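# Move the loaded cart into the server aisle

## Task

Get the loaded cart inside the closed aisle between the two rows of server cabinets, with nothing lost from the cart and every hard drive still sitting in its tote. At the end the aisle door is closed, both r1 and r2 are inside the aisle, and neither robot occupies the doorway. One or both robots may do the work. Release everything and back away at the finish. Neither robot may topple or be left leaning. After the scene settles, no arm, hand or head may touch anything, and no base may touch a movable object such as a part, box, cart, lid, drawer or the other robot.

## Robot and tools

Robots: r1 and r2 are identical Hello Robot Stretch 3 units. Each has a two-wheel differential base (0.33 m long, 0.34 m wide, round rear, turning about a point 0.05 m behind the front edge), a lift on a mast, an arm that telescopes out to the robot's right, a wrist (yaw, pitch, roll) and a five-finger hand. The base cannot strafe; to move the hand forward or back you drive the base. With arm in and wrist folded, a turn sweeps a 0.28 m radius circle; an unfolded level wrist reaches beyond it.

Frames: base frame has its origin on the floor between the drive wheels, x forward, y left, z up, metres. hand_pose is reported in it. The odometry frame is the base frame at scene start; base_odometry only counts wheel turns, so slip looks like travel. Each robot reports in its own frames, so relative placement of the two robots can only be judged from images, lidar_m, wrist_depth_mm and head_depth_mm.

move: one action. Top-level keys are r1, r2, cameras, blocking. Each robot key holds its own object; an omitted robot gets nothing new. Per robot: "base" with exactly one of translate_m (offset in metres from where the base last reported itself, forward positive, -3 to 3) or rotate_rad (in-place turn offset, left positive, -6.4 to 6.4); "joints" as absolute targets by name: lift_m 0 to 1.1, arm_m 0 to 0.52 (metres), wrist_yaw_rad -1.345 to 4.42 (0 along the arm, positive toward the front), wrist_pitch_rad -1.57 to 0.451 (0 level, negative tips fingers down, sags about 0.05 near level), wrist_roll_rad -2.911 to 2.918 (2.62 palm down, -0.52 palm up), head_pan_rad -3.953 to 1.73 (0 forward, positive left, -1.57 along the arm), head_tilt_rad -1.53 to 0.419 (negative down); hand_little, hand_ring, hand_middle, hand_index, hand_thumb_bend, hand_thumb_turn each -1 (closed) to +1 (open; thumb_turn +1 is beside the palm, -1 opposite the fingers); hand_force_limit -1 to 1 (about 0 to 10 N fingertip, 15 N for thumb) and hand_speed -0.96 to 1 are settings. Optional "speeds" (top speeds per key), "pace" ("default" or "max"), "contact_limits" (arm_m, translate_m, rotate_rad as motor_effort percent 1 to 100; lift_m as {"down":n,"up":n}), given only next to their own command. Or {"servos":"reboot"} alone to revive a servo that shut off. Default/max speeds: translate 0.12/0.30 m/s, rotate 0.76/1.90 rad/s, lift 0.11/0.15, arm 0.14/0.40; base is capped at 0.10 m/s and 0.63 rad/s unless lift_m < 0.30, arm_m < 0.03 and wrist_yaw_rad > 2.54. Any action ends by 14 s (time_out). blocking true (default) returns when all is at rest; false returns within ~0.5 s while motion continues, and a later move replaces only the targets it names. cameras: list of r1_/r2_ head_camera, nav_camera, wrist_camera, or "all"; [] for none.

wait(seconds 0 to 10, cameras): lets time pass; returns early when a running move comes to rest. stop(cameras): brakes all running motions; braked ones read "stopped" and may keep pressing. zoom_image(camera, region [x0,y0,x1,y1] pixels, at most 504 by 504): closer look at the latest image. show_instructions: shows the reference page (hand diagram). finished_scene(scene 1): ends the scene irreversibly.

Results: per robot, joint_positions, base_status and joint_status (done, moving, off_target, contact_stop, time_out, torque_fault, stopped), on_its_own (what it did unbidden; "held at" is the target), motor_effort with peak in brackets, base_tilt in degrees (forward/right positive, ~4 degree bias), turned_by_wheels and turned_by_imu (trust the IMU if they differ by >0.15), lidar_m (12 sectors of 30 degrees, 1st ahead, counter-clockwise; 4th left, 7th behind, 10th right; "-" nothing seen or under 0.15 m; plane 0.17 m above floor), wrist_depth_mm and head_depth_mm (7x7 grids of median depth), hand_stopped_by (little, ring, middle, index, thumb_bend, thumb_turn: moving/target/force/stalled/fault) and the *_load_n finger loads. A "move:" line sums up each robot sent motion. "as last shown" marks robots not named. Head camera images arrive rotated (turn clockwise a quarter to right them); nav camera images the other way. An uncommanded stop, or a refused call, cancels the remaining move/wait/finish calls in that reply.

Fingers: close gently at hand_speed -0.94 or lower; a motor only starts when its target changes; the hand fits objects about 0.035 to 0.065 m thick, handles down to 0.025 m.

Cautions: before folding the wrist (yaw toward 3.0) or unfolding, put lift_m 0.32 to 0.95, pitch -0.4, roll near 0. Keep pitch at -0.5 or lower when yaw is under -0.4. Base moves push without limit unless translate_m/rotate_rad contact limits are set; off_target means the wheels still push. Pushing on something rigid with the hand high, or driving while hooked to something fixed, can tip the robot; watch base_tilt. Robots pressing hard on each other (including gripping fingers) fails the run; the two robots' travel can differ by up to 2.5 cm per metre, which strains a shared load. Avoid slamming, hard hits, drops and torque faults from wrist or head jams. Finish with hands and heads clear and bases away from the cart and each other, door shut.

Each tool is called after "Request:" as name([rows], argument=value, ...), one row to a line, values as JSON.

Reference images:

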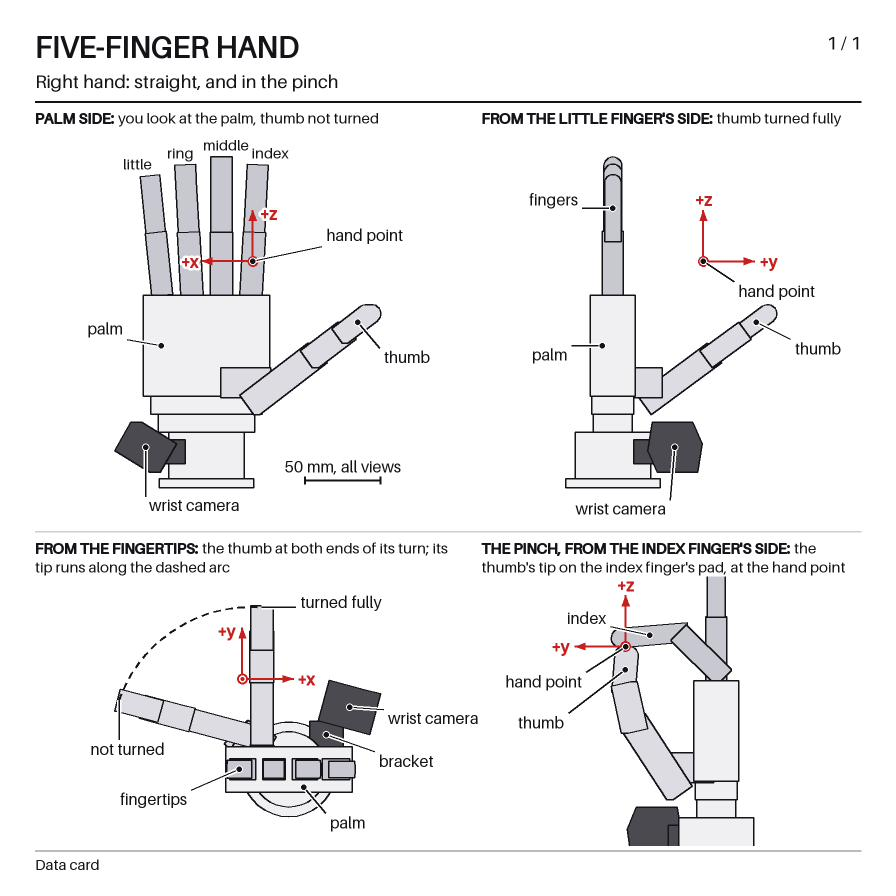

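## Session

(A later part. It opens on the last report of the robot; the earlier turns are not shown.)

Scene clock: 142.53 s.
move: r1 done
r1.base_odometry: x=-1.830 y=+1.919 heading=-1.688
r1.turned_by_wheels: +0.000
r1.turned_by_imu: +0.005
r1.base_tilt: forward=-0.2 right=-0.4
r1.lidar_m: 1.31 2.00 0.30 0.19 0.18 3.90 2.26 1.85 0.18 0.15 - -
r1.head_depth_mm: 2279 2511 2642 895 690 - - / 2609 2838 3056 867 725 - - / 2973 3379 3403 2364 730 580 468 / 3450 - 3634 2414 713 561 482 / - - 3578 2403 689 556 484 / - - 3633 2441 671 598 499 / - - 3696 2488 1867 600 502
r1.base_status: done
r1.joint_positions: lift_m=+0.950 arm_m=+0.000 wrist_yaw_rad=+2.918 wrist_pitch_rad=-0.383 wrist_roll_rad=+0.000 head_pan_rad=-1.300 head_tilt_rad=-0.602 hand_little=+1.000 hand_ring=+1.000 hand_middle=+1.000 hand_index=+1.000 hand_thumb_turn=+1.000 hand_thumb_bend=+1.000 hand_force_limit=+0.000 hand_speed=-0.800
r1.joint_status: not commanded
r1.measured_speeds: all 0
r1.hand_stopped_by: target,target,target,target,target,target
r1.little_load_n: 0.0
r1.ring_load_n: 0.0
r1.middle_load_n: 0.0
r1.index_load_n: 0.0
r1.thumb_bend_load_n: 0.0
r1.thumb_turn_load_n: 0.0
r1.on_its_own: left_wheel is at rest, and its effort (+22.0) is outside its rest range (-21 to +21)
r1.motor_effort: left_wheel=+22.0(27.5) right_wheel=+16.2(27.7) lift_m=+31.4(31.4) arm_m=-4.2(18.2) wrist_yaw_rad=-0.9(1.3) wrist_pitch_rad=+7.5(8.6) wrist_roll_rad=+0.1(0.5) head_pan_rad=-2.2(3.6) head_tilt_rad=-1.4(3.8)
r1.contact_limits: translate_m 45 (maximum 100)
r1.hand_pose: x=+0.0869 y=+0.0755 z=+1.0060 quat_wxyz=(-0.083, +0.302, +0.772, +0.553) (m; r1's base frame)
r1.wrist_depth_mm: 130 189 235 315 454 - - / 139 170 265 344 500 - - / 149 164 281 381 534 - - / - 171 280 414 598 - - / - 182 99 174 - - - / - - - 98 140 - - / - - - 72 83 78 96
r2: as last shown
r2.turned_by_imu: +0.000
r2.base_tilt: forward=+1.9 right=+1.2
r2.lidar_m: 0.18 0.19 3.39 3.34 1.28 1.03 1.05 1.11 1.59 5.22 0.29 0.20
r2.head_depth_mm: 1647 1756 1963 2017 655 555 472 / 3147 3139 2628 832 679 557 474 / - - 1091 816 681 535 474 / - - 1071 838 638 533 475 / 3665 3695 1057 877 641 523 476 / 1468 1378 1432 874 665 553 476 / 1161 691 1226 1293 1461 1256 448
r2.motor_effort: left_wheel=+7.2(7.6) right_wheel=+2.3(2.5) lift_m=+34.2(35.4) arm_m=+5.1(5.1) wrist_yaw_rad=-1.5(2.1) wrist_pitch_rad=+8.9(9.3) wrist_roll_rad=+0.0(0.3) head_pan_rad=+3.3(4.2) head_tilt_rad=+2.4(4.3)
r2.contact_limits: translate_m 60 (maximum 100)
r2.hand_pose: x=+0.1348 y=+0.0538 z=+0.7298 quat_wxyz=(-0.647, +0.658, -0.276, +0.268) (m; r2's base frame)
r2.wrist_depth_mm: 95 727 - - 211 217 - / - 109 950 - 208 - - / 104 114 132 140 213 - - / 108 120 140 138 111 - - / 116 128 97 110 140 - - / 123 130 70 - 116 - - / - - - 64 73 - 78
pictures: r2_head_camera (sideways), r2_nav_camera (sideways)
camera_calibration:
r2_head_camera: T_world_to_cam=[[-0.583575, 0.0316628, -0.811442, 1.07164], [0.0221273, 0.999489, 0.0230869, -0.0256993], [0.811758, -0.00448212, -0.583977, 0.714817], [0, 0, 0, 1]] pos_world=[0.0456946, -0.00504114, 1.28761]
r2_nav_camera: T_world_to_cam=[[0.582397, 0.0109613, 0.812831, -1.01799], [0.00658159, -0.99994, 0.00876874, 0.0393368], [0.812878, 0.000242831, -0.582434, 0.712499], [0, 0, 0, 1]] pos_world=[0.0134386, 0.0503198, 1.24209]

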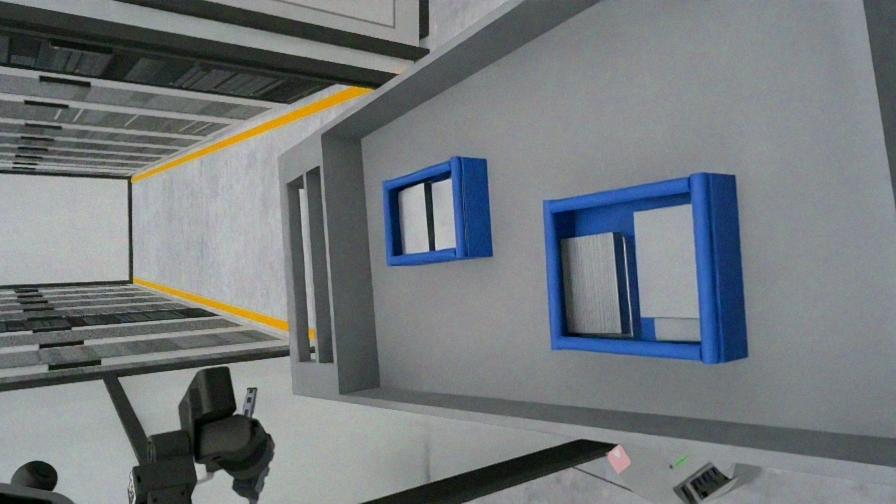

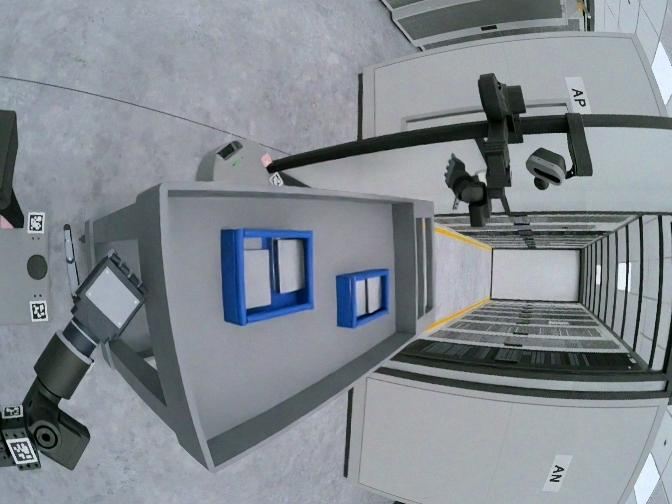

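Request:
move(r1={"base":{"translate_m":-0.06},"contact_limits":{"translate_m":60},"speeds":{"translate_m":0.05}}, cameras=["r2_head_camera"])

Request:
move(r2={"base":{"translate_m":0.06},"speeds":{"translate_m":0.07},"contact_limits":{"translate_m":60}}, cameras=["r2_head_camera"])

Scene clock: 144.73 s.
move: r1 done
r1.base_odometry: x=-1.823 y=+1.978 heading=-1.688
r1.turned_by_wheels: +0.000
r1.turned_by_imu: +0.000
r1.base_tilt: forward=-0.1 right=-0.4
r1.lidar_m: 1.37 0.99 0.24 0.17 2.73 3.83 2.22 1.81 0.32 0.15 - -
r1.head_depth_mm: 2198 2398 2592 896 682 - - / 2550 2821 3031 902 698 - - / 2952 3252 3323 872 727 619 468 / 3321 3978 3557 2419 733 553 491 / - - 3604 2420 717 557 496 / - - 3684 2476 695 560 489 / - - 3695 2464 677 602 501
r1.base_status: done
r1.joint_positions: lift_m=+0.950 arm_m=+0.000 wrist_yaw_rad=+2.918 wrist_pitch_rad=-0.383 wrist_roll_rad=+0.000 head_pan_rad=-1.300 head_tilt_rad=-0.602 hand_little=+1.000 hand_ring=+1.000 hand_middle=+1.000 hand_index=+1.000 hand_thumb_turn=+1.000 hand_thumb_bend=+1.000 hand_force_limit=+0.000 hand_speed=-0.800
r1.joint_status: not commanded
r1.measured_speeds: all 0
r1.hand_stopped_by: target,target,target,target,target,target
r1.little_load_n: 0.0
r1.ring_load_n: 0.0
r1.middle_load_n: 0.0
r1.index_load_n: 0.0
r1.thumb_bend_load_n: 0.0
r1.thumb_turn_load_n: 0.0
r1.motor_effort: left_wheel=-2.8(18.9) right_wheel=-6.8(13.6) lift_m=+32.2(35.6) arm_m=+17.6(17.7) wrist_yaw_rad=-1.6(1.9) wrist_pitch_rad=+7.9(8.5) wrist_roll_rad=+0.1(0.5) head_pan_rad=-0.9(3.6) head_tilt_rad=+1.1(1.3)
r1.contact_limits: translate_m 60 (maximum 100)
r1.hand_pose: x=+0.0868 y=+0.0755 z=+1.0061 quat_wxyz=(-0.083, +0.302, +0.772, +0.553) (m; r1's base frame)
r1.wrist_depth_mm: 130 237 202 254 372 620 - / 139 153 221 293 442 - - / 148 158 243 324 492 - - / - 170 262 358 523 - - / - 182 99 174 602 - - / - - - 98 139 371 - / - - - 72 82 78 100
r2: as last shown
r2.base_tilt: forward=+1.9 right=+1.4
r2.lidar_m: 0.19 0.19 3.41 3.35 1.28 1.03 1.05 1.11 1.59 5.21 0.29 0.20
r2.head_depth_mm: 1650 1766 1953 2015 656 557 473 / 3227 3186 2596 835 677 557 473 / - - 1086 815 680 536 474 / - - 1076 843 637 533 475 / 3714 3744 1055 875 640 523 476 / 1460 1527 1439 869 665 553 477 / 1163 677 1239 1287 1358 1160 449
r2.joint_positions: lift_m=+0.680 arm_m=+0.000 wrist_yaw_rad=+2.352 wrist_pitch_rad=-0.018 wrist_roll_rad=+2.623 head_pan_rad=+0.000 head_tilt_rad=-0.650 hand_little=-1.000 hand_ring=-1.000 hand_middle=-1.000 hand_index=-1.000 hand_thumb_turn=+1.000 hand_thumb_bend=+1.000 hand_force_limit=+0.000 hand_speed=-0.800
r2.little_load_n: 0.0
r2.motor_effort: left_wheel=+6.0(7.4) right_wheel=+2.4(2.7) lift_m=+33.3(34.3) arm_m=+6.0(6.2) wrist_yaw_rad=-1.3(2.0) wrist_pitch_rad=+9.0(9.3) wrist_roll_rad=-0.1(0.3) head_pan_rad=+3.3(4.1) head_tilt_rad=+1.8(4.6)
r2.contact_limits: translate_m 60 (maximum 100)
r2.wrist_depth_mm: 95 721 - - 211 217 - / - 109 963 - 209 - - / 104 114 132 140 213 - - / 109 120 141 138 111 - - / 115 128 97 110 140 - - / 123 130 70 - 116 - - / - - - 64 73 - 78
pictures: r2_head_camera (sideways)
camera_calibration:
r2_head_camera: T_world_to_cam=[[-0.583575, 0.0316628, -0.811442, 1.07164], [0.0221273, 0.999489, 0.0230869, -0.0256993], [0.811758, -0.00448212, -0.583977, 0.714817], [0, 0, 0, 1]] pos_world=[0.0456946, -0.00504114, 1.28761]

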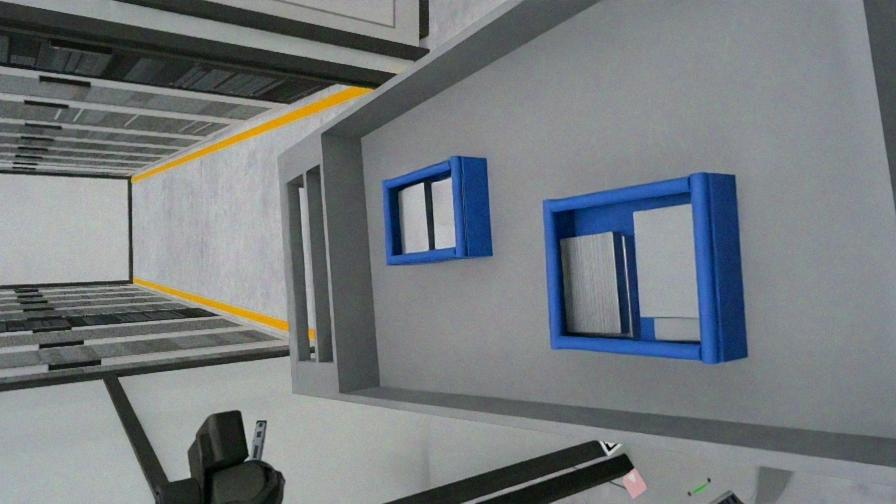

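Scene clock: 146.47 s.
move: r2 done
r1: as last shown
r1.base_tilt: forward=-0.2 right=-0.4
r1.lidar_m: 0.15 0.99 0.24 0.17 2.73 3.84 2.21 1.81 0.33 0.15 0.15 -
r1.head_depth_mm: 2213 2393 2603 863 667 - - / 2539 2755 2983 899 690 - - / 2971 3258 3288 876 728 621 467 / 3361 - 3589 2403 729 570 492 / - - 3573 2440 717 555 496 / - - 3734 2459 698 564 482 / - - 3698 2459 677 557 480
r1.motor_effort: left_wheel=-3.1(3.2) right_wheel=-7.8(8.2) lift_m=+27.6(32.4) arm_m=+17.5(17.9) wrist_yaw_rad=-0.5(2.1) wrist_pitch_rad=+8.2(8.4) wrist_roll_rad=+0.3(0.6) head_pan_rad=-1.7(3.0) head_tilt_rad=+3.1(3.1)
r1.contact_limits: translate_m 60 (maximum 100)
r1.wrist_depth_mm: 130 237 202 253 380 605 - / 138 153 221 291 448 - - / 149 158 243 324 495 - - / - 168 261 360 519 - - / - 182 99 173 603 - - / - - - 98 139 - 327 / - - - 72 83 78 106
r2.base_odometry: x=-1.074 y=-1.296 heading=-0.613
r2.turned_by_wheels: +0.000
r2.turned_by_imu: +0.000
r2.base_tilt: forward=+2.0 right=+1.2
r2.lidar_m: 0.18 0.19 3.38 3.54 1.49 1.09 1.11 1.17 1.68 5.31 0.28 0.20
r2.head_depth_mm: 2078 1739 1895 2035 658 557 473 / 3192 3231 2622 835 681 559 474 / - - 1076 817 679 532 475 / - - 1068 838 643 530 474 / 3736 3653 1056 877 640 524 476 / 1436 1494 1410 868 665 561 477 / 1138 1072 1214 1254 1296 1153 446
r2.base_status: done
r2.joint_positions: lift_m=+0.680 arm_m=+0.000 wrist_yaw_rad=+2.354 wrist_pitch_rad=-0.020 wrist_roll_rad=+2.623 head_pan_rad=+0.000 head_tilt_rad=-0.650 hand_little=-1.000 hand_ring=-1.000 hand_middle=-1.000 hand_index=-1.000 hand_thumb_turn=+1.000 hand_thumb_bend=+1.000 hand_force_limit=+0.000 hand_speed=-0.800
r2.joint_status: not commanded
r2.measured_speeds: all 0
r2.hand_stopped_by: target,target,target,target,target,target
r2.little_load_n: -0.5
r2.ring_load_n: 0.0
r2.middle_load_n: 0.0
r2.index_load_n: 0.0
r2.thumb_bend_load_n: 0.0
r2.thumb_turn_load_n: 0.0
r2.motor_effort: left_wheel=+5.4(13.5) right_wheel=+6.4(12.3) lift_m=+32.3(33.2) arm_m=+7.3(7.4) wrist_yaw_rad=-2.8(19.4) wrist_pitch_rad=+9.2(9.9) wrist_roll_rad=-0.1(0.3) head_pan_rad=+3.7(4.1) head_tilt_rad=+2.9(4.2)
r2.contact_limits: translate_m 60 (maximum 100)
r2.hand_pose: x=+0.1344 y=+0.0540 z=+0.7295 quat_wxyz=(-0.647, +0.659, -0.276, +0.267) (m; r2's base frame)
r2.wrist_depth_mm: 94 303 - - 216 219 - / - 108 388 - 214 - - / 103 113 131 139 216 - - / 108 120 140 138 111 - - / 115 127 97 110 140 - - / 122 130 70 - 115 - - / - - - 64 73 - 79
pictures: r2_head_camera (sideways)
camera_calibration:
r2_head_camera: T_world_to_cam=[[-0.583575, 0.0316628, -0.811442, 1.07164], [0.0221273, 0.999489, 0.0230869, -0.0256993], [0.811758, -0.00448212, -0.583977, 0.714817], [0, 0, 0, 1]] pos_world=[0.0456946, -0.00504114, 1.28761]

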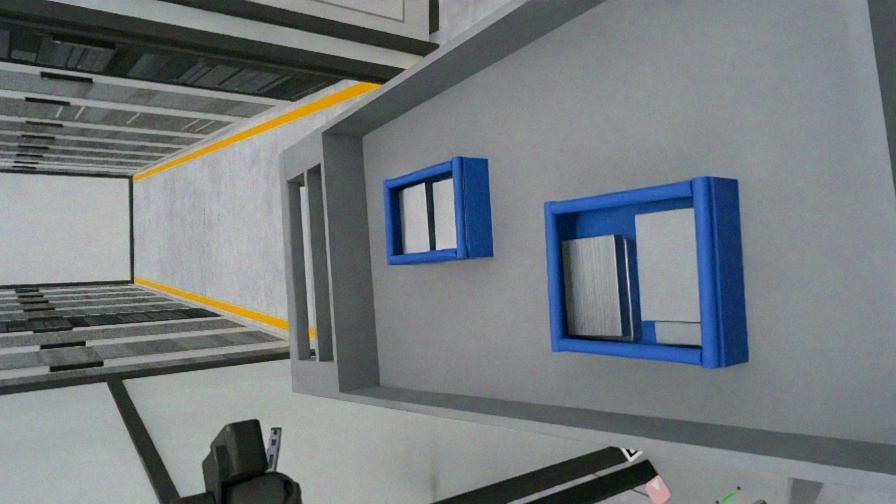

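Request:
move(r2={"base":{"translate_m":0.12},"speeds":{"translate_m":0.08},"contact_limits":{"translate_m":60},"joints":{"head_tilt_rad":-0.7}}, cameras=["r2_head_camera","r2_nav_camera"])

Scene clock: 149.27 s.
move: r2 done
r1: as last shown
r1.lidar_m: 0.15 0.23 0.24 0.17 2.73 3.87 2.22 1.81 0.34 0.17 0.15 -
r1.head_depth_mm: 2227 2400 2641 2227 700 - - / 2533 2775 2964 2338 718 - - / 2958 3287 3315 877 726 615 469 / 3391 3973 3600 2429 734 577 493 / - - 3667 2415 730 594 495 / - - 3708 2454 701 597 486 / - - 3740 2466 679 563 475
r1.joint_positions: lift_m=+0.950 arm_m=+0.000 wrist_yaw_rad=+2.918 wrist_pitch_rad=-0.383 wrist_roll_rad=+0.000 head_pan_rad=-1.300 head_tilt_rad=-0.600 hand_little=+1.000 hand_ring=+1.000 hand_middle=+1.000 hand_index=+1.000 hand_thumb_turn=+1.000 hand_thumb_bend=+1.000 hand_force_limit=+0.000 hand_speed=-0.800
r1.motor_effort: left_wheel=-2.5(3.4) right_wheel=-7.3(8.2) lift_m=+22.4(26.6) arm_m=+17.5(18.0) wrist_yaw_rad=+0.2(1.9) wrist_pitch_rad=+7.8(8.8) wrist_roll_rad=+0.2(0.6) head_pan_rad=-0.7(3.4) head_tilt_rad=+2.7(3.7)
r1.contact_limits: translate_m 60 (maximum 100)
r1.wrist_depth_mm: 130 241 202 257 377 637 - / 138 153 219 293 440 - - / 149 159 244 322 495 - - / - 170 262 357 524 - - / - 181 99 174 607 - 419 / - - - 98 139 - 310 / - - - 72 82 78 106
r2.base_odometry: x=-0.976 y=-1.365 heading=-0.613
r2.turned_by_wheels: +0.000
r2.turned_by_imu: +0.000
r2.base_tilt: forward=+1.8 right=+1.4
r2.lidar_m: 0.18 0.19 3.30 3.91 1.65 1.20 1.23 1.30 1.86 5.32 0.28 0.19
r2.head_depth_mm: 2091 1714 1842 761 648 540 443 / 3256 3271 1035 815 651 541 448 / - - 1027 784 634 531 434 / - - 1019 790 632 518 466 / 3629 3541 1006 824 614 519 467 / 1371 1449 1121 792 639 533 468 / 1093 1120 1149 1229 1203 523 425
r2.base_status: done
r2.joint_positions: lift_m=+0.680 arm_m=+0.000 wrist_yaw_rad=+2.352 wrist_pitch_rad=-0.019 wrist_roll_rad=+2.623 head_pan_rad=+0.000 head_tilt_rad=-0.696 hand_little=-1.000 hand_ring=-1.000 hand_middle=-1.000 hand_index=-1.000 hand_thumb_turn=+1.000 hand_thumb_bend=+1.000 hand_force_limit=+0.000 hand_speed=-0.800
r2.joint_status: all done
r2.measured_speeds: all 0
r2.hand_stopped_by: target,target,target,target,target,target
r2.little_load_n: -1.0
r2.ring_load_n: 0.0
r2.middle_load_n: 0.0
r2.index_load_n: 0.0
r2.thumb_bend_load_n: 0.0
r2.thumb_turn_load_n: -0.5
r2.motor_effort: left_wheel=+1.5(11.6) right_wheel=+8.8(14.6) lift_m=+30.6(32.0) arm_m=+8.8(9.1) wrist_yaw_rad=-1.5(21.2) wrist_pitch_rad=+9.0(10.1) wrist_roll_rad=-0.1(0.3) head_pan_rad=+3.3(4.2) head_tilt_rad=-4.6(6.3)
r2.contact_limits: translate_m 60 (maximum 100)
r2.hand_pose: x=+0.1347 y=+0.0539 z=+0.7298 quat_wxyz=(-0.647, +0.658, -0.276, +0.268) (m; r2's base frame)
r2.wrist_depth_mm: 92 165 - - 229 225 - / - 108 126 - 222 - - / 101 112 130 139 221 - - / 105 118 139 138 111 - - / 113 126 97 110 140 - - / 120 129 70 - 115 - - / - - - 64 73 - 78
pictures: r2_head_camera (sideways), r2_nav_camera (sideways)
camera_calibration:
r2_head_camera: T_world_to_cam=[[-0.620465, 0.0316163, -0.783597, 1.03558], [0.0231423, 0.99949, 0.0220027, -0.0242926], [0.783893, -0.00448232, -0.62088, 0.76296], [0, 0, 0, 1]] pos_world=[0.0450264, -0.00504135, 1.28572]
r2_nav_camera: T_world_to_cam=[[0.619365, 0.0110007, 0.785026, -0.981992], [0.0070046, -0.999939, 0.00848588, 0.0397044], [0.785072, 0.000242934, -0.619405, 0.760754], [0, 0, 0, 1]] pos_world=[0.0106868, 0.0503198, 1.24177]

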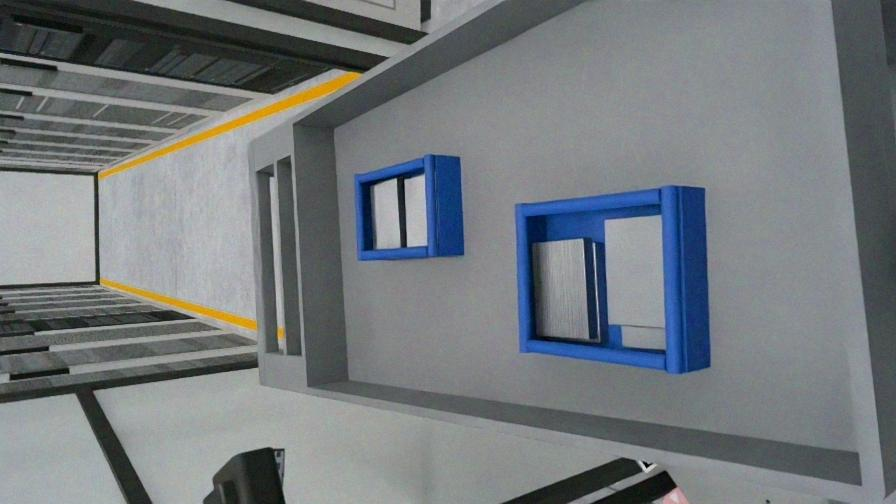

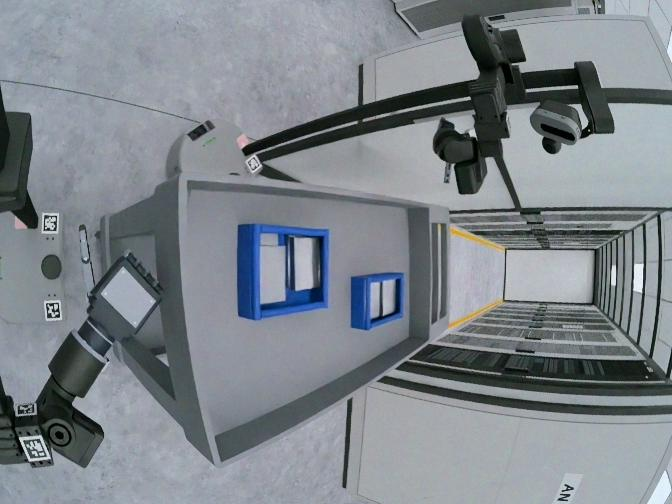

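Request:
move(r2={"base":{"translate_m":0.18},"speeds":{"translate_m":0.08},"contact_limits":{"translate_m":60}}, cameras=["r2_head_camera","r2_nav_camera"])

Scene clock: 154.43 s.
move: r2 done
r1: as last shown
r1.lidar_m: 0.17 0.26 0.24 0.17 2.72 3.85 2.22 1.81 0.35 0.18 0.15 0.15
r1.head_depth_mm: 2217 2410 2596 765 684 - - / 2526 2743 2976 2321 721 - - / 2931 3245 3311 2364 689 624 461 / 3307 3999 3602 2412 733 550 474 / - - 3625 2428 735 562 465 / - - 3675 2478 713 598 474 / - - 3736 2492 692 602 500
r1.motor_effort: left_wheel=-1.9(3.5) right_wheel=-7.2(8.1) lift_m=+22.6(22.8) arm_m=+17.5(17.9) wrist_yaw_rad=-0.1(1.6) wrist_pitch_rad=+8.3(8.4) wrist_roll_rad=+0.3(0.7) head_pan_rad=-1.2(3.0) head_tilt_rad=+2.6(3.5)
r1.contact_limits: translate_m 60 (maximum 100)
r1.wrist_depth_mm: 129 237 201 253 370 623 - / 139 153 221 291 445 - - / 148 159 242 322 489 - - / - 169 260 358 521 - 443 / - 182 99 174 620 - 443 / - - - 98 139 - 402 / - - - 72 82 78 106
r2.base_odometry: x=-0.829 y=-1.469 heading=-0.613
r2.turned_by_wheels: +0.000
r2.turned_by_imu: -0.001
r2.base_tilt: forward=+1.8 right=+1.3
r2.lidar_m: 0.18 0.19 3.19 4.50 1.90 1.37 1.41 1.49 2.12 5.36 0.27 0.19
r2.head_depth_mm: 2121 2117 1738 762 646 538 451 / 3320 3277 1012 812 650 541 442 / - - 1021 781 633 529 434 / - - 1024 787 629 521 465 / 3640 3553 1008 820 611 523 465 / 2006 1371 1303 790 636 532 466 / 1025 1067 1111 1157 1141 521 416
r2.base_status: done
r2.joint_positions: lift_m=+0.680 arm_m=+0.000 wrist_yaw_rad=+2.354 wrist_pitch_rad=-0.020 wrist_roll_rad=+2.623 head_pan_rad=+0.000 head_tilt_rad=-0.700 hand_little=-1.000 hand_ring=-1.000 hand_middle=-1.000 hand_index=-1.000 hand_thumb_turn=+1.000 hand_thumb_bend=+1.000 hand_force_limit=+0.000 hand_speed=-0.800
r2.joint_status: not commanded
r2.measured_speeds: all 0
r2.hand_stopped_by: target,target,target,target,target,target
r2.little_load_n: -1.0
r2.ring_load_n: 0.0
r2.middle_load_n: 0.5
r2.index_load_n: -0.5
r2.thumb_bend_load_n: 0.0
r2.thumb_turn_load_n: -0.5
r2.motor_effort: left_wheel=+7.7(12.8) right_wheel=+4.4(16.0) lift_m=+27.4(29.7) arm_m=+11.8(11.8) wrist_yaw_rad=-3.1(20.6) wrist_pitch_rad=+9.4(9.9) wrist_roll_rad=+0.0(0.3) head_pan_rad=+3.7(4.1) head_tilt_rad=-4.2(6.3)
r2.contact_limits: translate_m 60 (maximum 100)
r2.hand_pose: x=+0.1344 y=+0.0541 z=+0.7296 quat_wxyz=(-0.647, +0.659, -0.276, +0.267) (m; r2's base frame)
r2.wrist_depth_mm: 91 290 - 826 232 230 - / - 106 123 823 230 - - / 100 108 125 138 227 - - / 103 117 138 138 111 - - / 111 125 102 110 140 - - / 117 128 70 - 116 - - / - - - 64 73 - 79
pictures: r2_head_camera (sideways), r2_nav_camera (sideways)
camera_calibration:
r2_head_camera: T_world_to_cam=[[-0.62347, 0.0316343, -0.781207, 1.03251], [0.0232379, 0.999489, 0.0219276, -0.0241959], [0.781502, -0.00448238, -0.623887, 0.766967], [0, 0, 0, 1]] pos_world=[0.0449127, -0.00504127, 1.28563]
r2_nav_camera: T_world_to_cam=[[0.622316, 0.0109257, 0.78269, -0.97899], [0.00698961, -0.99994, 0.00840085, 0.0398117], [0.782735, 0.000242712, -0.622355, 0.764602], [0, 0, 0, 1]] pos_world=[0.0104824, 0.0503199, 1.24176]

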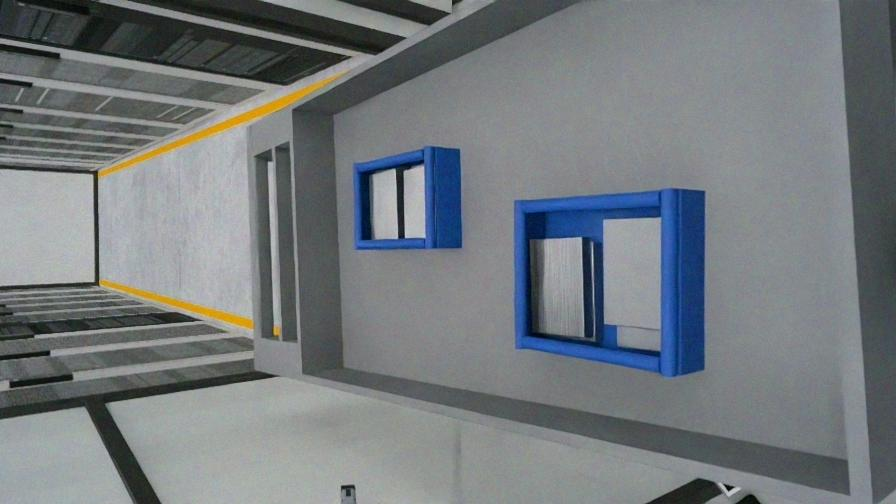

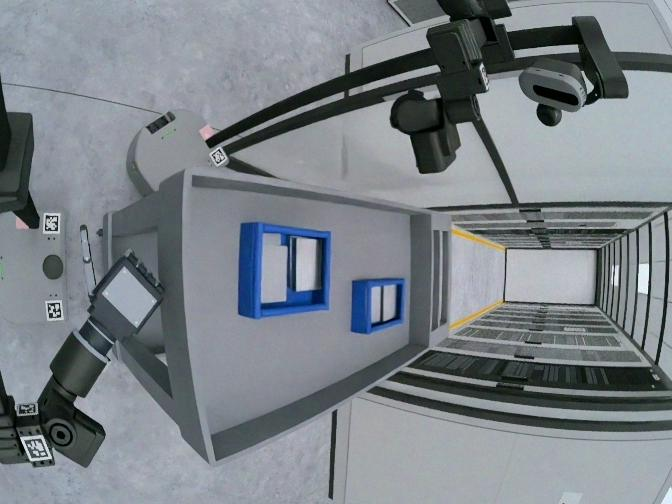

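Request:
move(r2={"base":{"translate_m":0.2},"speeds":{"translate_m":0.08},"contact_limits":{"translate_m":60}}, cameras=["r2_head_camera","r2_nav_camera"])

Scene clock: 158.23 s.
move: r2 done
r1: as last shown
r1.lidar_m: 0.17 0.28 0.24 0.17 2.74 3.86 2.22 1.81 0.41 0.18 0.16 0.16
r1.head_depth_mm: 304 2290 2612 2331 1609 - - / 340 2772 2987 2370 1725 - - / 2918 3313 3363 2370 673 580 420 / 3333 3943 3576 2401 1760 549 482 / - - 3683 2432 1825 571 496 / - - 3633 2452 701 601 498 / - - 3763 2499 689 603 470
r1.motor_effort: left_wheel=-2.0(3.6) right_wheel=-8.1(8.1) lift_m=+22.6(22.9) arm_m=+17.4(17.9) wrist_yaw_rad=-0.5(2.1) wrist_pitch_rad=+8.1(8.6) wrist_roll_rad=-0.1(0.8) head_pan_rad=+0.2(2.1) head_tilt_rad=+2.8(3.7)
r1.contact_limits: translate_m 60 (maximum 100)
r1.wrist_depth_mm: 130 239 202 254 375 617 - / 139 153 222 289 449 - - / 148 158 243 323 487 - 702 / - 169 261 363 522 - 556 / - 182 100 174 600 - 453 / - - - 98 140 - 380 / - - - 72 82 78 106
r2.base_odometry: x=-0.665 y=-1.584 heading=-0.613
r2.turned_by_wheels: +0.000
r2.turned_by_imu: +0.000
r2.base_tilt: forward=+2.0 right=+1.3
r2.lidar_m: 0.18 0.18 0.42 5.13 2.15 1.55 1.60 1.69 2.42 5.34 0.25 0.18
r2.head_depth_mm: 2154 2139 2151 751 647 539 463 / 3323 3325 997 809 649 540 462 / - - 1013 768 632 528 464 / - - 1004 785 610 526 465 / 3539 3470 1008 817 615 529 464 / 1934 1929 1253 804 632 533 466 / 953 994 1031 1077 1077 519 420
r2.base_status: done
r2.joint_positions: lift_m=+0.680 arm_m=+0.000 wrist_yaw_rad=+2.404 wrist_pitch_rad=-0.020 wrist_roll_rad=+2.623 head_pan_rad=+0.000 head_tilt_rad=-0.700 hand_little=-1.000 hand_ring=-1.000 hand_middle=-1.000 hand_index=-1.000 hand_thumb_turn=+1.000 hand_thumb_bend=+1.000 hand_force_limit=+0.000 hand_speed=-0.800
r2.joint_status: not commanded
r2.measured_speeds: all 0
r2.hand_stopped_by: target,target,target,target,target,target
r2.little_load_n: -0.5
r2.ring_load_n: 0.0
r2.middle_load_n: 0.0
r2.index_load_n: 0.0
r2.thumb_bend_load_n: 0.0
r2.thumb_turn_load_n: 0.0
r2.on_its_own: wrist_yaw_rad is held at +2.391, not at your +2.350, by its stall guard, which is not easing now; wrist_yaw_rad is at rest, and its effort (-10.9) is outside its rest range (-9 to +9)
r2.motor_effort: left_wheel=+6.9(13.1) right_wheel=+2.5(14.6) lift_m=+25.5(27.8) arm_m=+13.9(13.9) wrist_yaw_rad=-10.9(21.2) wrist_pitch_rad=+9.4(10.1) wrist_roll_rad=+0.0(0.4) head_pan_rad=+3.1(4.1) head_tilt_rad=-4.6(6.7)
r2.contact_limits: translate_m 60 (maximum 100)
r2.hand_pose: x=+0.1240 y=+0.0616 z=+0.7293 quat_wxyz=(-0.653, +0.666, -0.259, +0.251) (m; r2's base frame)
r2.wrist_depth_mm: - - 837 727 222 - - / - 99 775 717 227 - - / - 103 124 140 231 - - / - 116 134 138 111 - - / 104 122 102 110 140 - - / 111 125 70 - 116 - - / - - - 64 73 - 78
pictures: r2_head_camera (sideways), r2_nav_camera (sideways)
camera_calibration:
r2_head_camera: T_world_to_cam=[[-0.623751, 0.0316375, -0.780983, 1.03223], [0.0232475, 0.999489, 0.0219219, -0.0241889], [0.781277, -0.00448211, -0.624168, 0.767339], [0, 0, 0, 1]] pos_world=[0.0449114, -0.00504125, 1.28563]
r2_nav_camera: T_world_to_cam=[[0.622658, 0.010926, 0.782418, -0.978655], [0.00699345, -0.99994, 0.00839813, 0.0398151], [0.782463, 0.000242638, -0.622697, 0.76503], [0, 0, 0, 1]] pos_world=[0.0104819, 0.0503199, 1.24176]

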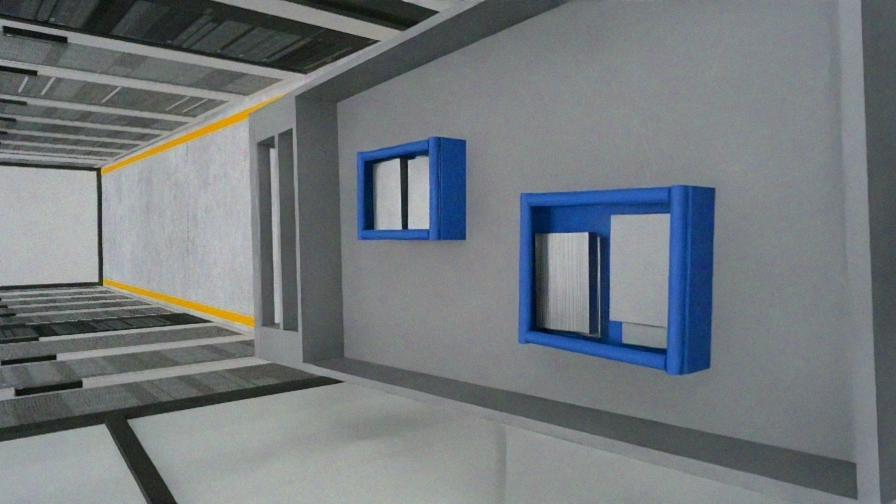

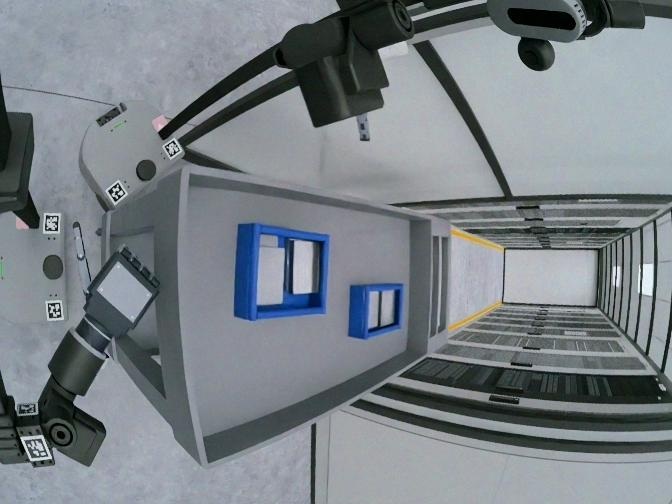

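Request:
move(r2={"base":{"translate_m":-0.07}}, cameras=[])

Request:
move(r2={"base":{"rotate_rad":-0.1},"joints":{"wrist_yaw_rad":2.15,"head_tilt_rad":-0.65}}, cameras=["r2_head_camera","r2_nav_camera"])

Scene clock: 160.70 s.
move: r2 done
r1: as last shown
r1.lidar_m: 0.17 0.28 0.24 0.17 2.72 3.83 2.22 1.81 0.47 0.18 0.16 0.16
r1.head_depth_mm: 2192 2424 2611 2072 1775 - - / 2525 2812 2942 2080 709 - - / 2936 3267 3322 2392 1747 1488 418 / 3339 3948 3538 2393 1793 1452 482 / - - 3603 2428 1839 573 498 / - - 3635 2490 702 597 498 / - - 3822 2492 689 601 471
r1.thumb_bend_load_n: 0.5
r1.motor_effort: left_wheel=-2.2(3.5) right_wheel=-7.0(8.0) lift_m=+22.7(22.9) arm_m=+17.6(17.8) wrist_yaw_rad=-1.1(1.6) wrist_pitch_rad=+8.2(8.5) wrist_roll_rad=+0.2(0.8) head_pan_rad=-0.5(1.7) head_tilt_rad=+2.8(3.7)
r1.contact_limits: translate_m 60 (maximum 100)
r1.wrist_depth_mm: 130 238 202 255 377 617 - / 139 153 222 289 443 - - / 149 158 244 324 478 - 698 / - 170 260 356 527 - 545 / - 181 99 173 587 - 450 / - - - 98 139 - 383 / - - - 72 82 78 105
r2.base_odometry: x=-0.723 y=-1.544 heading=-0.613
r2.turned_by_wheels: +0.000
r2.turned_by_imu: +0.000
r2.base_tilt: forward=+1.9 right=+1.1
r2.lidar_m: 0.25 0.26 0.62 4.88 2.06 1.49 1.54 1.62 2.32 5.31 0.35 0.25
r2.head_depth_mm: 2129 2136 2002 757 646 539 612 / 3356 3321 1035 810 647 540 938 / - - 1042 810 631 541 940 / - - 1041 814 609 542 942 / 3492 3496 1047 819 612 545 609 / 1961 1295 1290 807 635 546 547 / 981 1017 1062 1100 1102 521 977
r2.base_status: done
r2.joint_positions: lift_m=+0.680 arm_m=+0.000 wrist_yaw_rad=+2.392 wrist_pitch_rad=-0.018 wrist_roll_rad=+2.623 head_pan_rad=+0.000 head_tilt_rad=-0.700 hand_little=-1.000 hand_ring=-1.000 hand_middle=-1.000 hand_index=-1.000 hand_thumb_turn=+1.000 hand_thumb_bend=+1.000 hand_force_limit=+0.000 hand_speed=-0.800
r2.joint_status: not commanded
r2.measured_speeds: all 0
r2.hand_stopped_by: target,target,target,target,target,target
r2.little_load_n: 0.0
r2.ring_load_n: 0.0
r2.middle_load_n: 0.0
r2.index_load_n: 0.0
r2.thumb_bend_load_n: 0.0
r2.thumb_turn_load_n: 0.0
r2.on_its_own: wrist_yaw_rad is held at +2.391, not at your +2.350, by its stall guard, which is not easing now
r2.motor_effort: left_wheel=-7.8(10.3) right_wheel=+1.5(6.7) lift_m=+24.0(25.3) arm_m=+15.1(15.1) wrist_yaw_rad=-1.0(11.7) wrist_pitch_rad=+9.1(9.5) wrist_roll_rad=-0.1(0.3) head_pan_rad=+3.3(3.7) head_tilt_rad=-3.6(7.3)
r2.hand_pose: x=+0.1267 y=+0.0600 z=+0.7299 quat_wxyz=(-0.652, +0.664, -0.263, +0.255) (m; r2's base frame)
r2.wrist_depth_mm: 136 156 850 280 285 - - / 143 160 195 276 623 - - / 151 171 205 139 - - - / 162 182 215 137 111 - - / - 196 95 110 140 - - / - - 70 - 115 - - / - - - 64 73 - 78
pictures: none
No camera images: "cameras" was empty.

Scene clock: 161.70 s.
move: r2 done
r1: as last shown
r1.base_tilt: forward=-0.1 right=-0.4
r1.lidar_m: 0.17 0.28 0.24 0.17 2.73 3.81 2.21 1.81 0.46 0.18 0.16 0.15
r1.head_depth_mm: 2190 2387 2612 2053 1767 - - / 2518 2743 2984 2250 1675 - - / 2941 3233 3312 2386 684 586 418 / 3407 - 3535 2379 1804 604 483 / - - 3653 2418 1846 570 495 / - - 3723 2454 699 599 498 / - - 3820 2483 690 603 469
r1.index_load_n: 0.5
r1.thumb_bend_load_n: 0.0
r1.motor_effort: left_wheel=-2.6(3.2) right_wheel=-7.1(7.8) lift_m=+22.5(22.8) arm_m=+17.5(17.8) wrist_yaw_rad=-1.0(1.4) wrist_pitch_rad=+8.0(8.4) wrist_roll_rad=+0.3(0.6) head_pan_rad=+0.5(1.4) head_tilt_rad=+3.0(3.6)
r1.contact_limits: translate_m 60 (maximum 100)
r1.wrist_depth_mm: 130 239 202 253 370 619 - / 139 153 221 291 447 - - / 149 158 243 323 493 - 703 / - 169 260 357 535 - 543 / - 181 99 174 604 - 452 / - - - 98 140 - 384 / - - - 72 82 78 106
r2.base_odometry: x=-0.723 y=-1.544 heading=-0.713
r2.turned_by_wheels: -0.100
r2.turned_by_imu: -0.100
r2.base_tilt: forward=+1.9 right=+1.3
r2.lidar_m: 0.25 0.25 0.47 5.13 2.27 1.51 1.49 1.58 2.09 5.18 2.08 0.26
r2.head_depth_mm: 1274 1372 1527 1729 630 554 568 / 2134 2230 2278 820 672 554 667 / 3333 3547 1082 858 672 556 491 / - - 1093 827 655 555 474 / - - 1076 858 653 558 464 / 3532 3265 1079 862 657 550 461 / 1962 1256 1273 1167 648 533 458
r2.base_status: done
r2.joint_positions: lift_m=+0.680 arm_m=+0.000 wrist_yaw_rad=+2.151 wrist_pitch_rad=-0.018 wrist_roll_rad=+2.623 head_pan_rad=+0.000 head_tilt_rad=-0.660 hand_little=-1.000 hand_ring=-1.000 hand_middle=-1.000 hand_index=-1.000 hand_thumb_turn=+1.000 hand_thumb_bend=+1.000 hand_force_limit=+0.000 hand_speed=-0.800
r2.joint_status: all done
r2.measured_speeds: all 0
r2.hand_stopped_by: target,target,target,target,target,target
r2.little_load_n: 0.0
r2.ring_load_n: 0.0
r2.middle_load_n: 0.0
r2.index_load_n: 0.0
r2.thumb_bend_load_n: 0.0
r2.thumb_turn_load_n: 0.0
r2.motor_effort: left_wheel=+7.8(9.9) right_wheel=-5.2(10.0) lift_m=+23.7(24.3) arm_m=+13.8(15.4) wrist_yaw_rad=-0.5(4.0) wrist_pitch_rad=+8.8(9.1) wrist_roll_rad=+0.2(0.3) head_pan_rad=+3.3(3.7) head_tilt_rad=+4.5(5.2)
r2.hand_pose: x=+0.1714 y=+0.0187 z=+0.7300 quat_wxyz=(-0.617, +0.627, -0.341, +0.332) (m; r2's base frame)
r2.wrist_depth_mm: 138 721 - - 843 282 276 / 144 154 173 - 829 276 569 / 151 162 177 126 300 281 - / 158 168 186 137 111 289 - / - 177 97 110 141 - - / - - 70 - 115 - - / - - - 64 73 - 78
pictures: r2_head_camera (sideways), r2_nav_camera (sideways)
camera_calibration:
r2_head_camera: T_world_to_cam=[[-0.59213, 0.031573, -0.805224, 1.06364], [0.0223174, 0.999491, 0.0227789, -0.0252994], [0.805533, -0.00448243, -0.592533, 0.726009], [0, 0, 0, 1]] pos_world=[0.0455557, -0.00504154, 1.28723]
r2_nav_camera: T_world_to_cam=[[0.590981, 0.010948, 0.806611, -1.00993], [0.00666623, -0.99994, 0.0086878, 0.0394412], [0.806658, 0.000242731, -0.591019, 0.723677], [0, 0, 0, 1]] pos_world=[0.0128268, 0.0503199, 1.24198]

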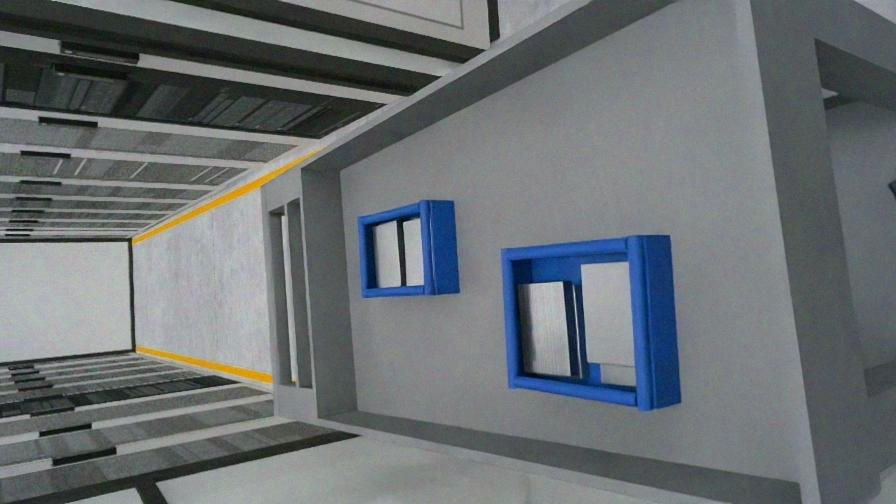

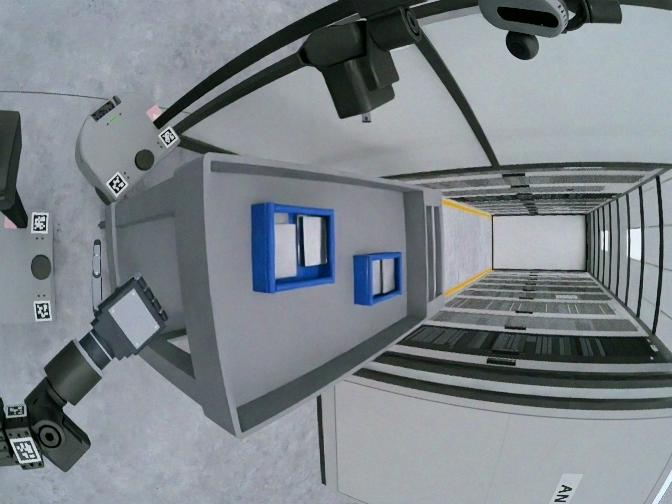

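Request:
move(r2={"joints":{"wrist_yaw_rad":2.28}}, cameras=[])

Request:
move(r2={"base":{"translate_m":0.27},"speeds":{"translate_m":0.08},"contact_limits":{"translate_m":60}}, cameras=["r2_head_camera","r2_nav_camera"])

Scene clock: 162.83 s.
move: r2 done
r1: as last shown
r1.base_tilt: forward=-0.2 right=-0.4
r1.lidar_m: 0.17 0.29 0.24 0.17 2.74 3.83 2.22 1.81 0.46 0.19 0.16 0.16
r1.head_depth_mm: 2225 2417 2622 2060 1759 - - / 2533 2797 2974 2267 1612 - - / 2985 3297 3304 2375 754 595 420 / 3397 - 3618 2411 1811 1423 482 / - - 3627 2416 1819 571 498 / - - 3642 2459 700 596 499 / - - 3808 2481 689 603 470
r1.index_load_n: 0.0
r1.thumb_bend_load_n: 0.5
r1.motor_effort: left_wheel=-3.3(3.3) right_wheel=-8.2(8.2) lift_m=+22.4(23.0) arm_m=+17.7(17.8) wrist_yaw_rad=-0.5(1.9) wrist_pitch_rad=+7.5(8.4) wrist_roll_rad=+0.3(0.5) head_pan_rad=+1.5(1.5) head_tilt_rad=+2.7(3.8)
r1.contact_limits: translate_m 60 (maximum 100)
r1.wrist_depth_mm: 130 239 204 253 377 613 - / 139 153 221 288 440 - - / 147 158 242 323 485 - 712 / - 169 263 364 530 - 550 / - 183 99 174 614 - 449 / - - - 98 140 - 379 / - - - 72 82 78 106
r2.base_odometry: x=-0.723 y=-1.544 heading=-0.713
r2.turned_by_wheels: +0.000
r2.turned_by_imu: +0.000
r2.base_tilt: forward=+1.9 right=+1.2
r2.lidar_m: 0.25 0.25 0.47 5.14 2.27 1.51 1.48 1.58 2.10 5.18 2.09 0.26
r2.head_depth_mm: 1256 1373 1527 1704 634 554 560 / 2132 2247 2263 817 675 556 660 / 3366 3527 1077 848 679 557 483 / - - 1085 832 660 558 468 / - - 1080 868 651 551 471 / 3526 3303 1076 875 654 549 459 / 1960 1253 1272 1169 655 534 457
r2.base_status: not commanded
r2.joint_positions: lift_m=+0.680 arm_m=+0.000 wrist_yaw_rad=+2.279 wrist_pitch_rad=-0.018 wrist_roll_rad=+2.623 head_pan_rad=+0.000 head_tilt_rad=-0.655 hand_little=-1.000 hand_ring=-1.000 hand_middle=-1.000 hand_index=-1.000 hand_thumb_turn=+1.000 hand_thumb_bend=+1.000 hand_force_limit=+0.000 hand_speed=-0.800
r2.joint_status: all done
r2.measured_speeds: all 0
r2.hand_stopped_by: target,target,target,target,target,target
r2.little_load_n: 0.5
r2.ring_load_n: 0.0
r2.middle_load_n: 0.0
r2.index_load_n: 0.0
r2.thumb_bend_load_n: 0.0
r2.thumb_turn_load_n: 0.0
r2.motor_effort: left_wheel=+7.6(8.7) right_wheel=-5.1(5.4) lift_m=+23.3(23.7) arm_m=+11.9(12.9) wrist_yaw_rad=+1.1(4.8) wrist_pitch_rad=+9.0(9.2) wrist_roll_rad=+0.0(0.3) head_pan_rad=+2.9(4.0) head_tilt_rad=+3.6(4.6)
r2.hand_pose: x=+0.1489 y=+0.0419 z=+0.7300 quat_wxyz=(-0.637, +0.648, -0.300, +0.291) (m; r2's base frame)
r2.wrist_depth_mm: 139 - - - 300 281 - / 145 158 186 877 287 598 - / 153 167 189 126 283 - - / 160 175 198 137 111 - - / - 187 95 110 140 - - / - - 70 - 115 - - / - - - 64 73 - 78
pictures: none
No camera images: "cameras" was empty.

Scene clock: 167.17 s.
move: r2 done
r1.base_odometry: x=-1.823 y=+1.978 heading=-1.688
r1.turned_by_wheels: +0.000
r1.turned_by_imu: +0.000
r1.base_tilt: forward=-0.2 right=-0.4
r1.lidar_m: 0.18 0.29 0.24 0.17 2.72 3.84 2.21 1.81 1.91 0.25 0.33 0.17
r1.head_depth_mm: - - 2508 2320 537 - - / - - - - 292 - - / 2992 3358 3429 2384 509 512 987 / 3261 3896 3592 2397 600 1454 1215 / - - 3595 2460 614 1417 1221 / - - 3773 2473 1741 564 1146 / - - 3803 2471 1859 1489 491
r1.base_status: not commanded
r1.joint_positions: lift_m=+0.950 arm_m=+0.000 wrist_yaw_rad=+2.918 wrist_pitch_rad=-0.383 wrist_roll_rad=+0.000 head_pan_rad=-1.300 head_tilt_rad=-0.600 hand_little=+1.000 hand_ring=+1.000 hand_middle=+1.000 hand_index=+1.000 hand_thumb_turn=+1.000 hand_thumb_bend=+1.000 hand_force_limit=+0.000 hand_speed=-0.800
r1.joint_status: not commanded
r1.measured_speeds: all 0
r1.hand_stopped_by: target,target,target,target,target,target
r1.little_load_n: 0.0
r1.ring_load_n: 0.0
r1.middle_load_n: 0.0
r1.index_load_n: 0.0
r1.thumb_bend_load_n: 0.0
r1.thumb_turn_load_n: 0.0
r1.motor_effort: left_wheel=-2.5(3.5) right_wheel=-7.5(8.1) lift_m=+22.7(23.0) arm_m=+17.5(17.8) wrist_yaw_rad=+0.0(2.2) wrist_pitch_rad=+7.5(8.5) wrist_roll_rad=+0.0(0.8) head_pan_rad=+0.8(2.7) head_tilt_rad=+3.6(3.6)
r1.contact_limits: translate_m 60 (maximum 100)
r1.hand_pose: x=+0.0868 y=+0.0755 z=+1.0061 quat_wxyz=(-0.083, +0.302, +0.772, +0.553) (m; r1's base frame)
r1.wrist_depth_mm: 129 237 203 255 383 619 - / 139 154 221 292 446 - - / 148 158 241 324 489 - 698 / - 170 262 355 534 - 554 / - 181 99 175 586 - 455 / - - - 98 140 - 384 / - - - 72 82 78 106
r2.base_odometry: x=-0.518 y=-1.720 heading=-0.713
r2.turned_by_wheels: +0.000
r2.turned_by_imu: -0.001
r2.base_tilt: forward=+1.9 right=+1.2
r2.lidar_m: 0.19 0.20 0.25 0.33 2.68 1.79 1.75 1.85 2.46 5.33 0.30 0.20
r2.head_depth_mm: 1542 1593 1313 1443 640 543 473 / 2089 2174 2253 822 679 559 474 / 3196 3460 1094 868 682 556 474 / - - 1081 821 663 540 476 / - - 1064 875 641 533 477 / 3576 3405 1048 880 641 524 477 / 2018 1915 1811 888 651 553 478
r2.base_status: done
r2.joint_positions: lift_m=+0.680 arm_m=+0.000 wrist_yaw_rad=+2.283 wrist_pitch_rad=-0.019 wrist_roll_rad=+2.623 head_pan_rad=+0.000 head_tilt_rad=-0.650 hand_little=-1.000 hand_ring=-1.000 hand_middle=-1.000 hand_index=-1.000 hand_thumb_turn=+1.000 hand_thumb_bend=+1.000 hand_force_limit=+0.000 hand_speed=-0.800
r2.joint_status: not commanded
r2.measured_speeds: all 0
r2.hand_stopped_by: target,target,target,target,target,target
r2.little_load_n: -1.5
r2.ring_load_n: 0.0
r2.middle_load_n: 0.0
r2.index_load_n: 0.0
r2.thumb_bend_load_n: -0.5
r2.thumb_turn_load_n: 0.0
r2.motor_effort: left_wheel=+6.1(16.3) right_wheel=+7.8(14.3) lift_m=+25.5(25.5) arm_m=+4.3(11.8) wrist_yaw_rad=-2.7(28.7) wrist_pitch_rad=+9.0(11.6) wrist_roll_rad=-0.3(0.3) head_pan_rad=+2.9(4.2) head_tilt_rad=+3.4(5.5)
r2.contact_limits: translate_m 60 (maximum 100)
r2.hand_pose: x=+0.1481 y=+0.0426 z=+0.7298 quat_wxyz=(-0.637, +0.648, -0.299, +0.290) (m; r2's base frame)
r2.wrist_depth_mm: - - - 876 730 262 255 / 103 111 203 819 716 255 498 / 107 115 135 140 284 258 522 / 113 122 141 138 111 268 - / - 130 97 110 140 279 - / 127 132 70 - 115 559 448 / - - - 64 73 - 78
pictures: r2_head_camera (sideways), r2_nav_camera (sideways)
camera_calibration:
r2_head_camera: T_world_to_cam=[[-0.584028, 0.0316677, -0.811115, 1.07124], [0.0221438, 0.999488, 0.023078, -0.0256887], [0.811431, -0.00448292, -0.584431, 0.715418], [0, 0, 0, 1]] pos_world=[0.0456926, -0.00504112, 1.28761]
r2_nav_camera: T_world_to_cam=[[0.582869, 0.0109617, 0.812492, -1.01757], [0.00658691, -0.99994, 0.00876531, 0.039341], [0.81254, 0.000242793, -0.582906, 0.71309], [0, 0, 0, 1]] pos_world=[0.013438, 0.0503198, 1.24209]

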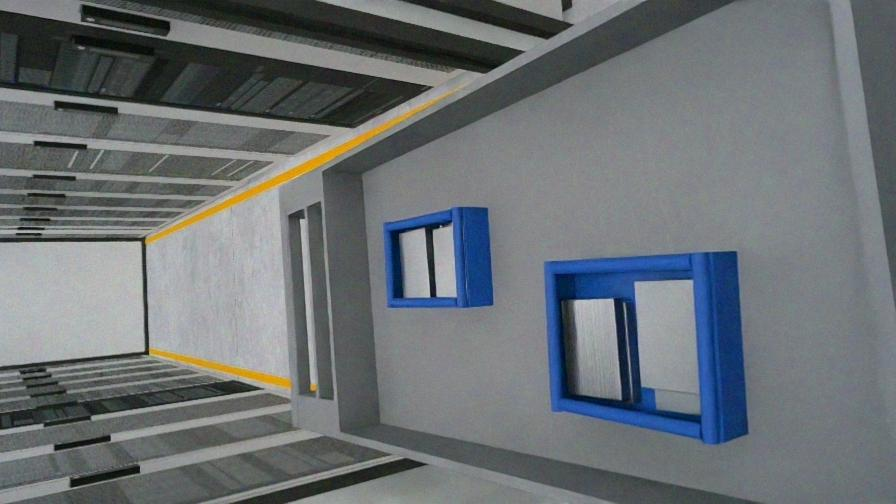

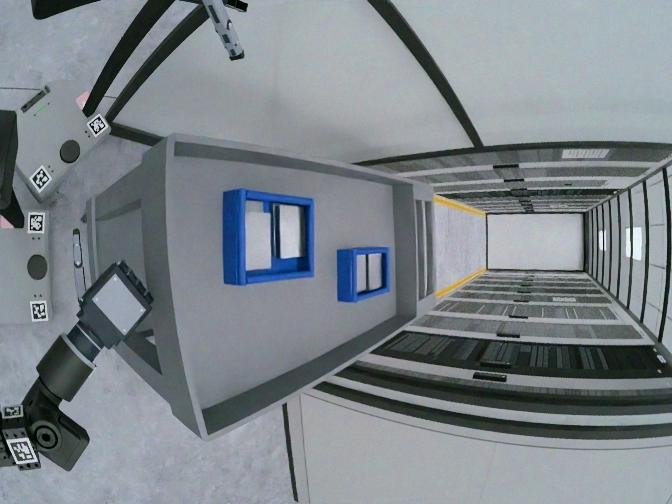

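Request:
zoom_image(camera="r2_head_camera", region=[100, 0, 600, 504])

Scaled by 1.000.

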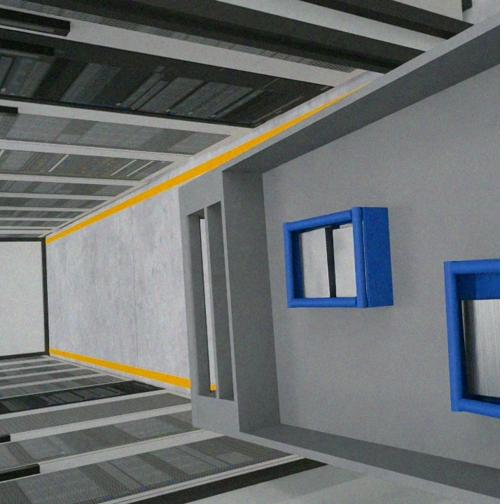

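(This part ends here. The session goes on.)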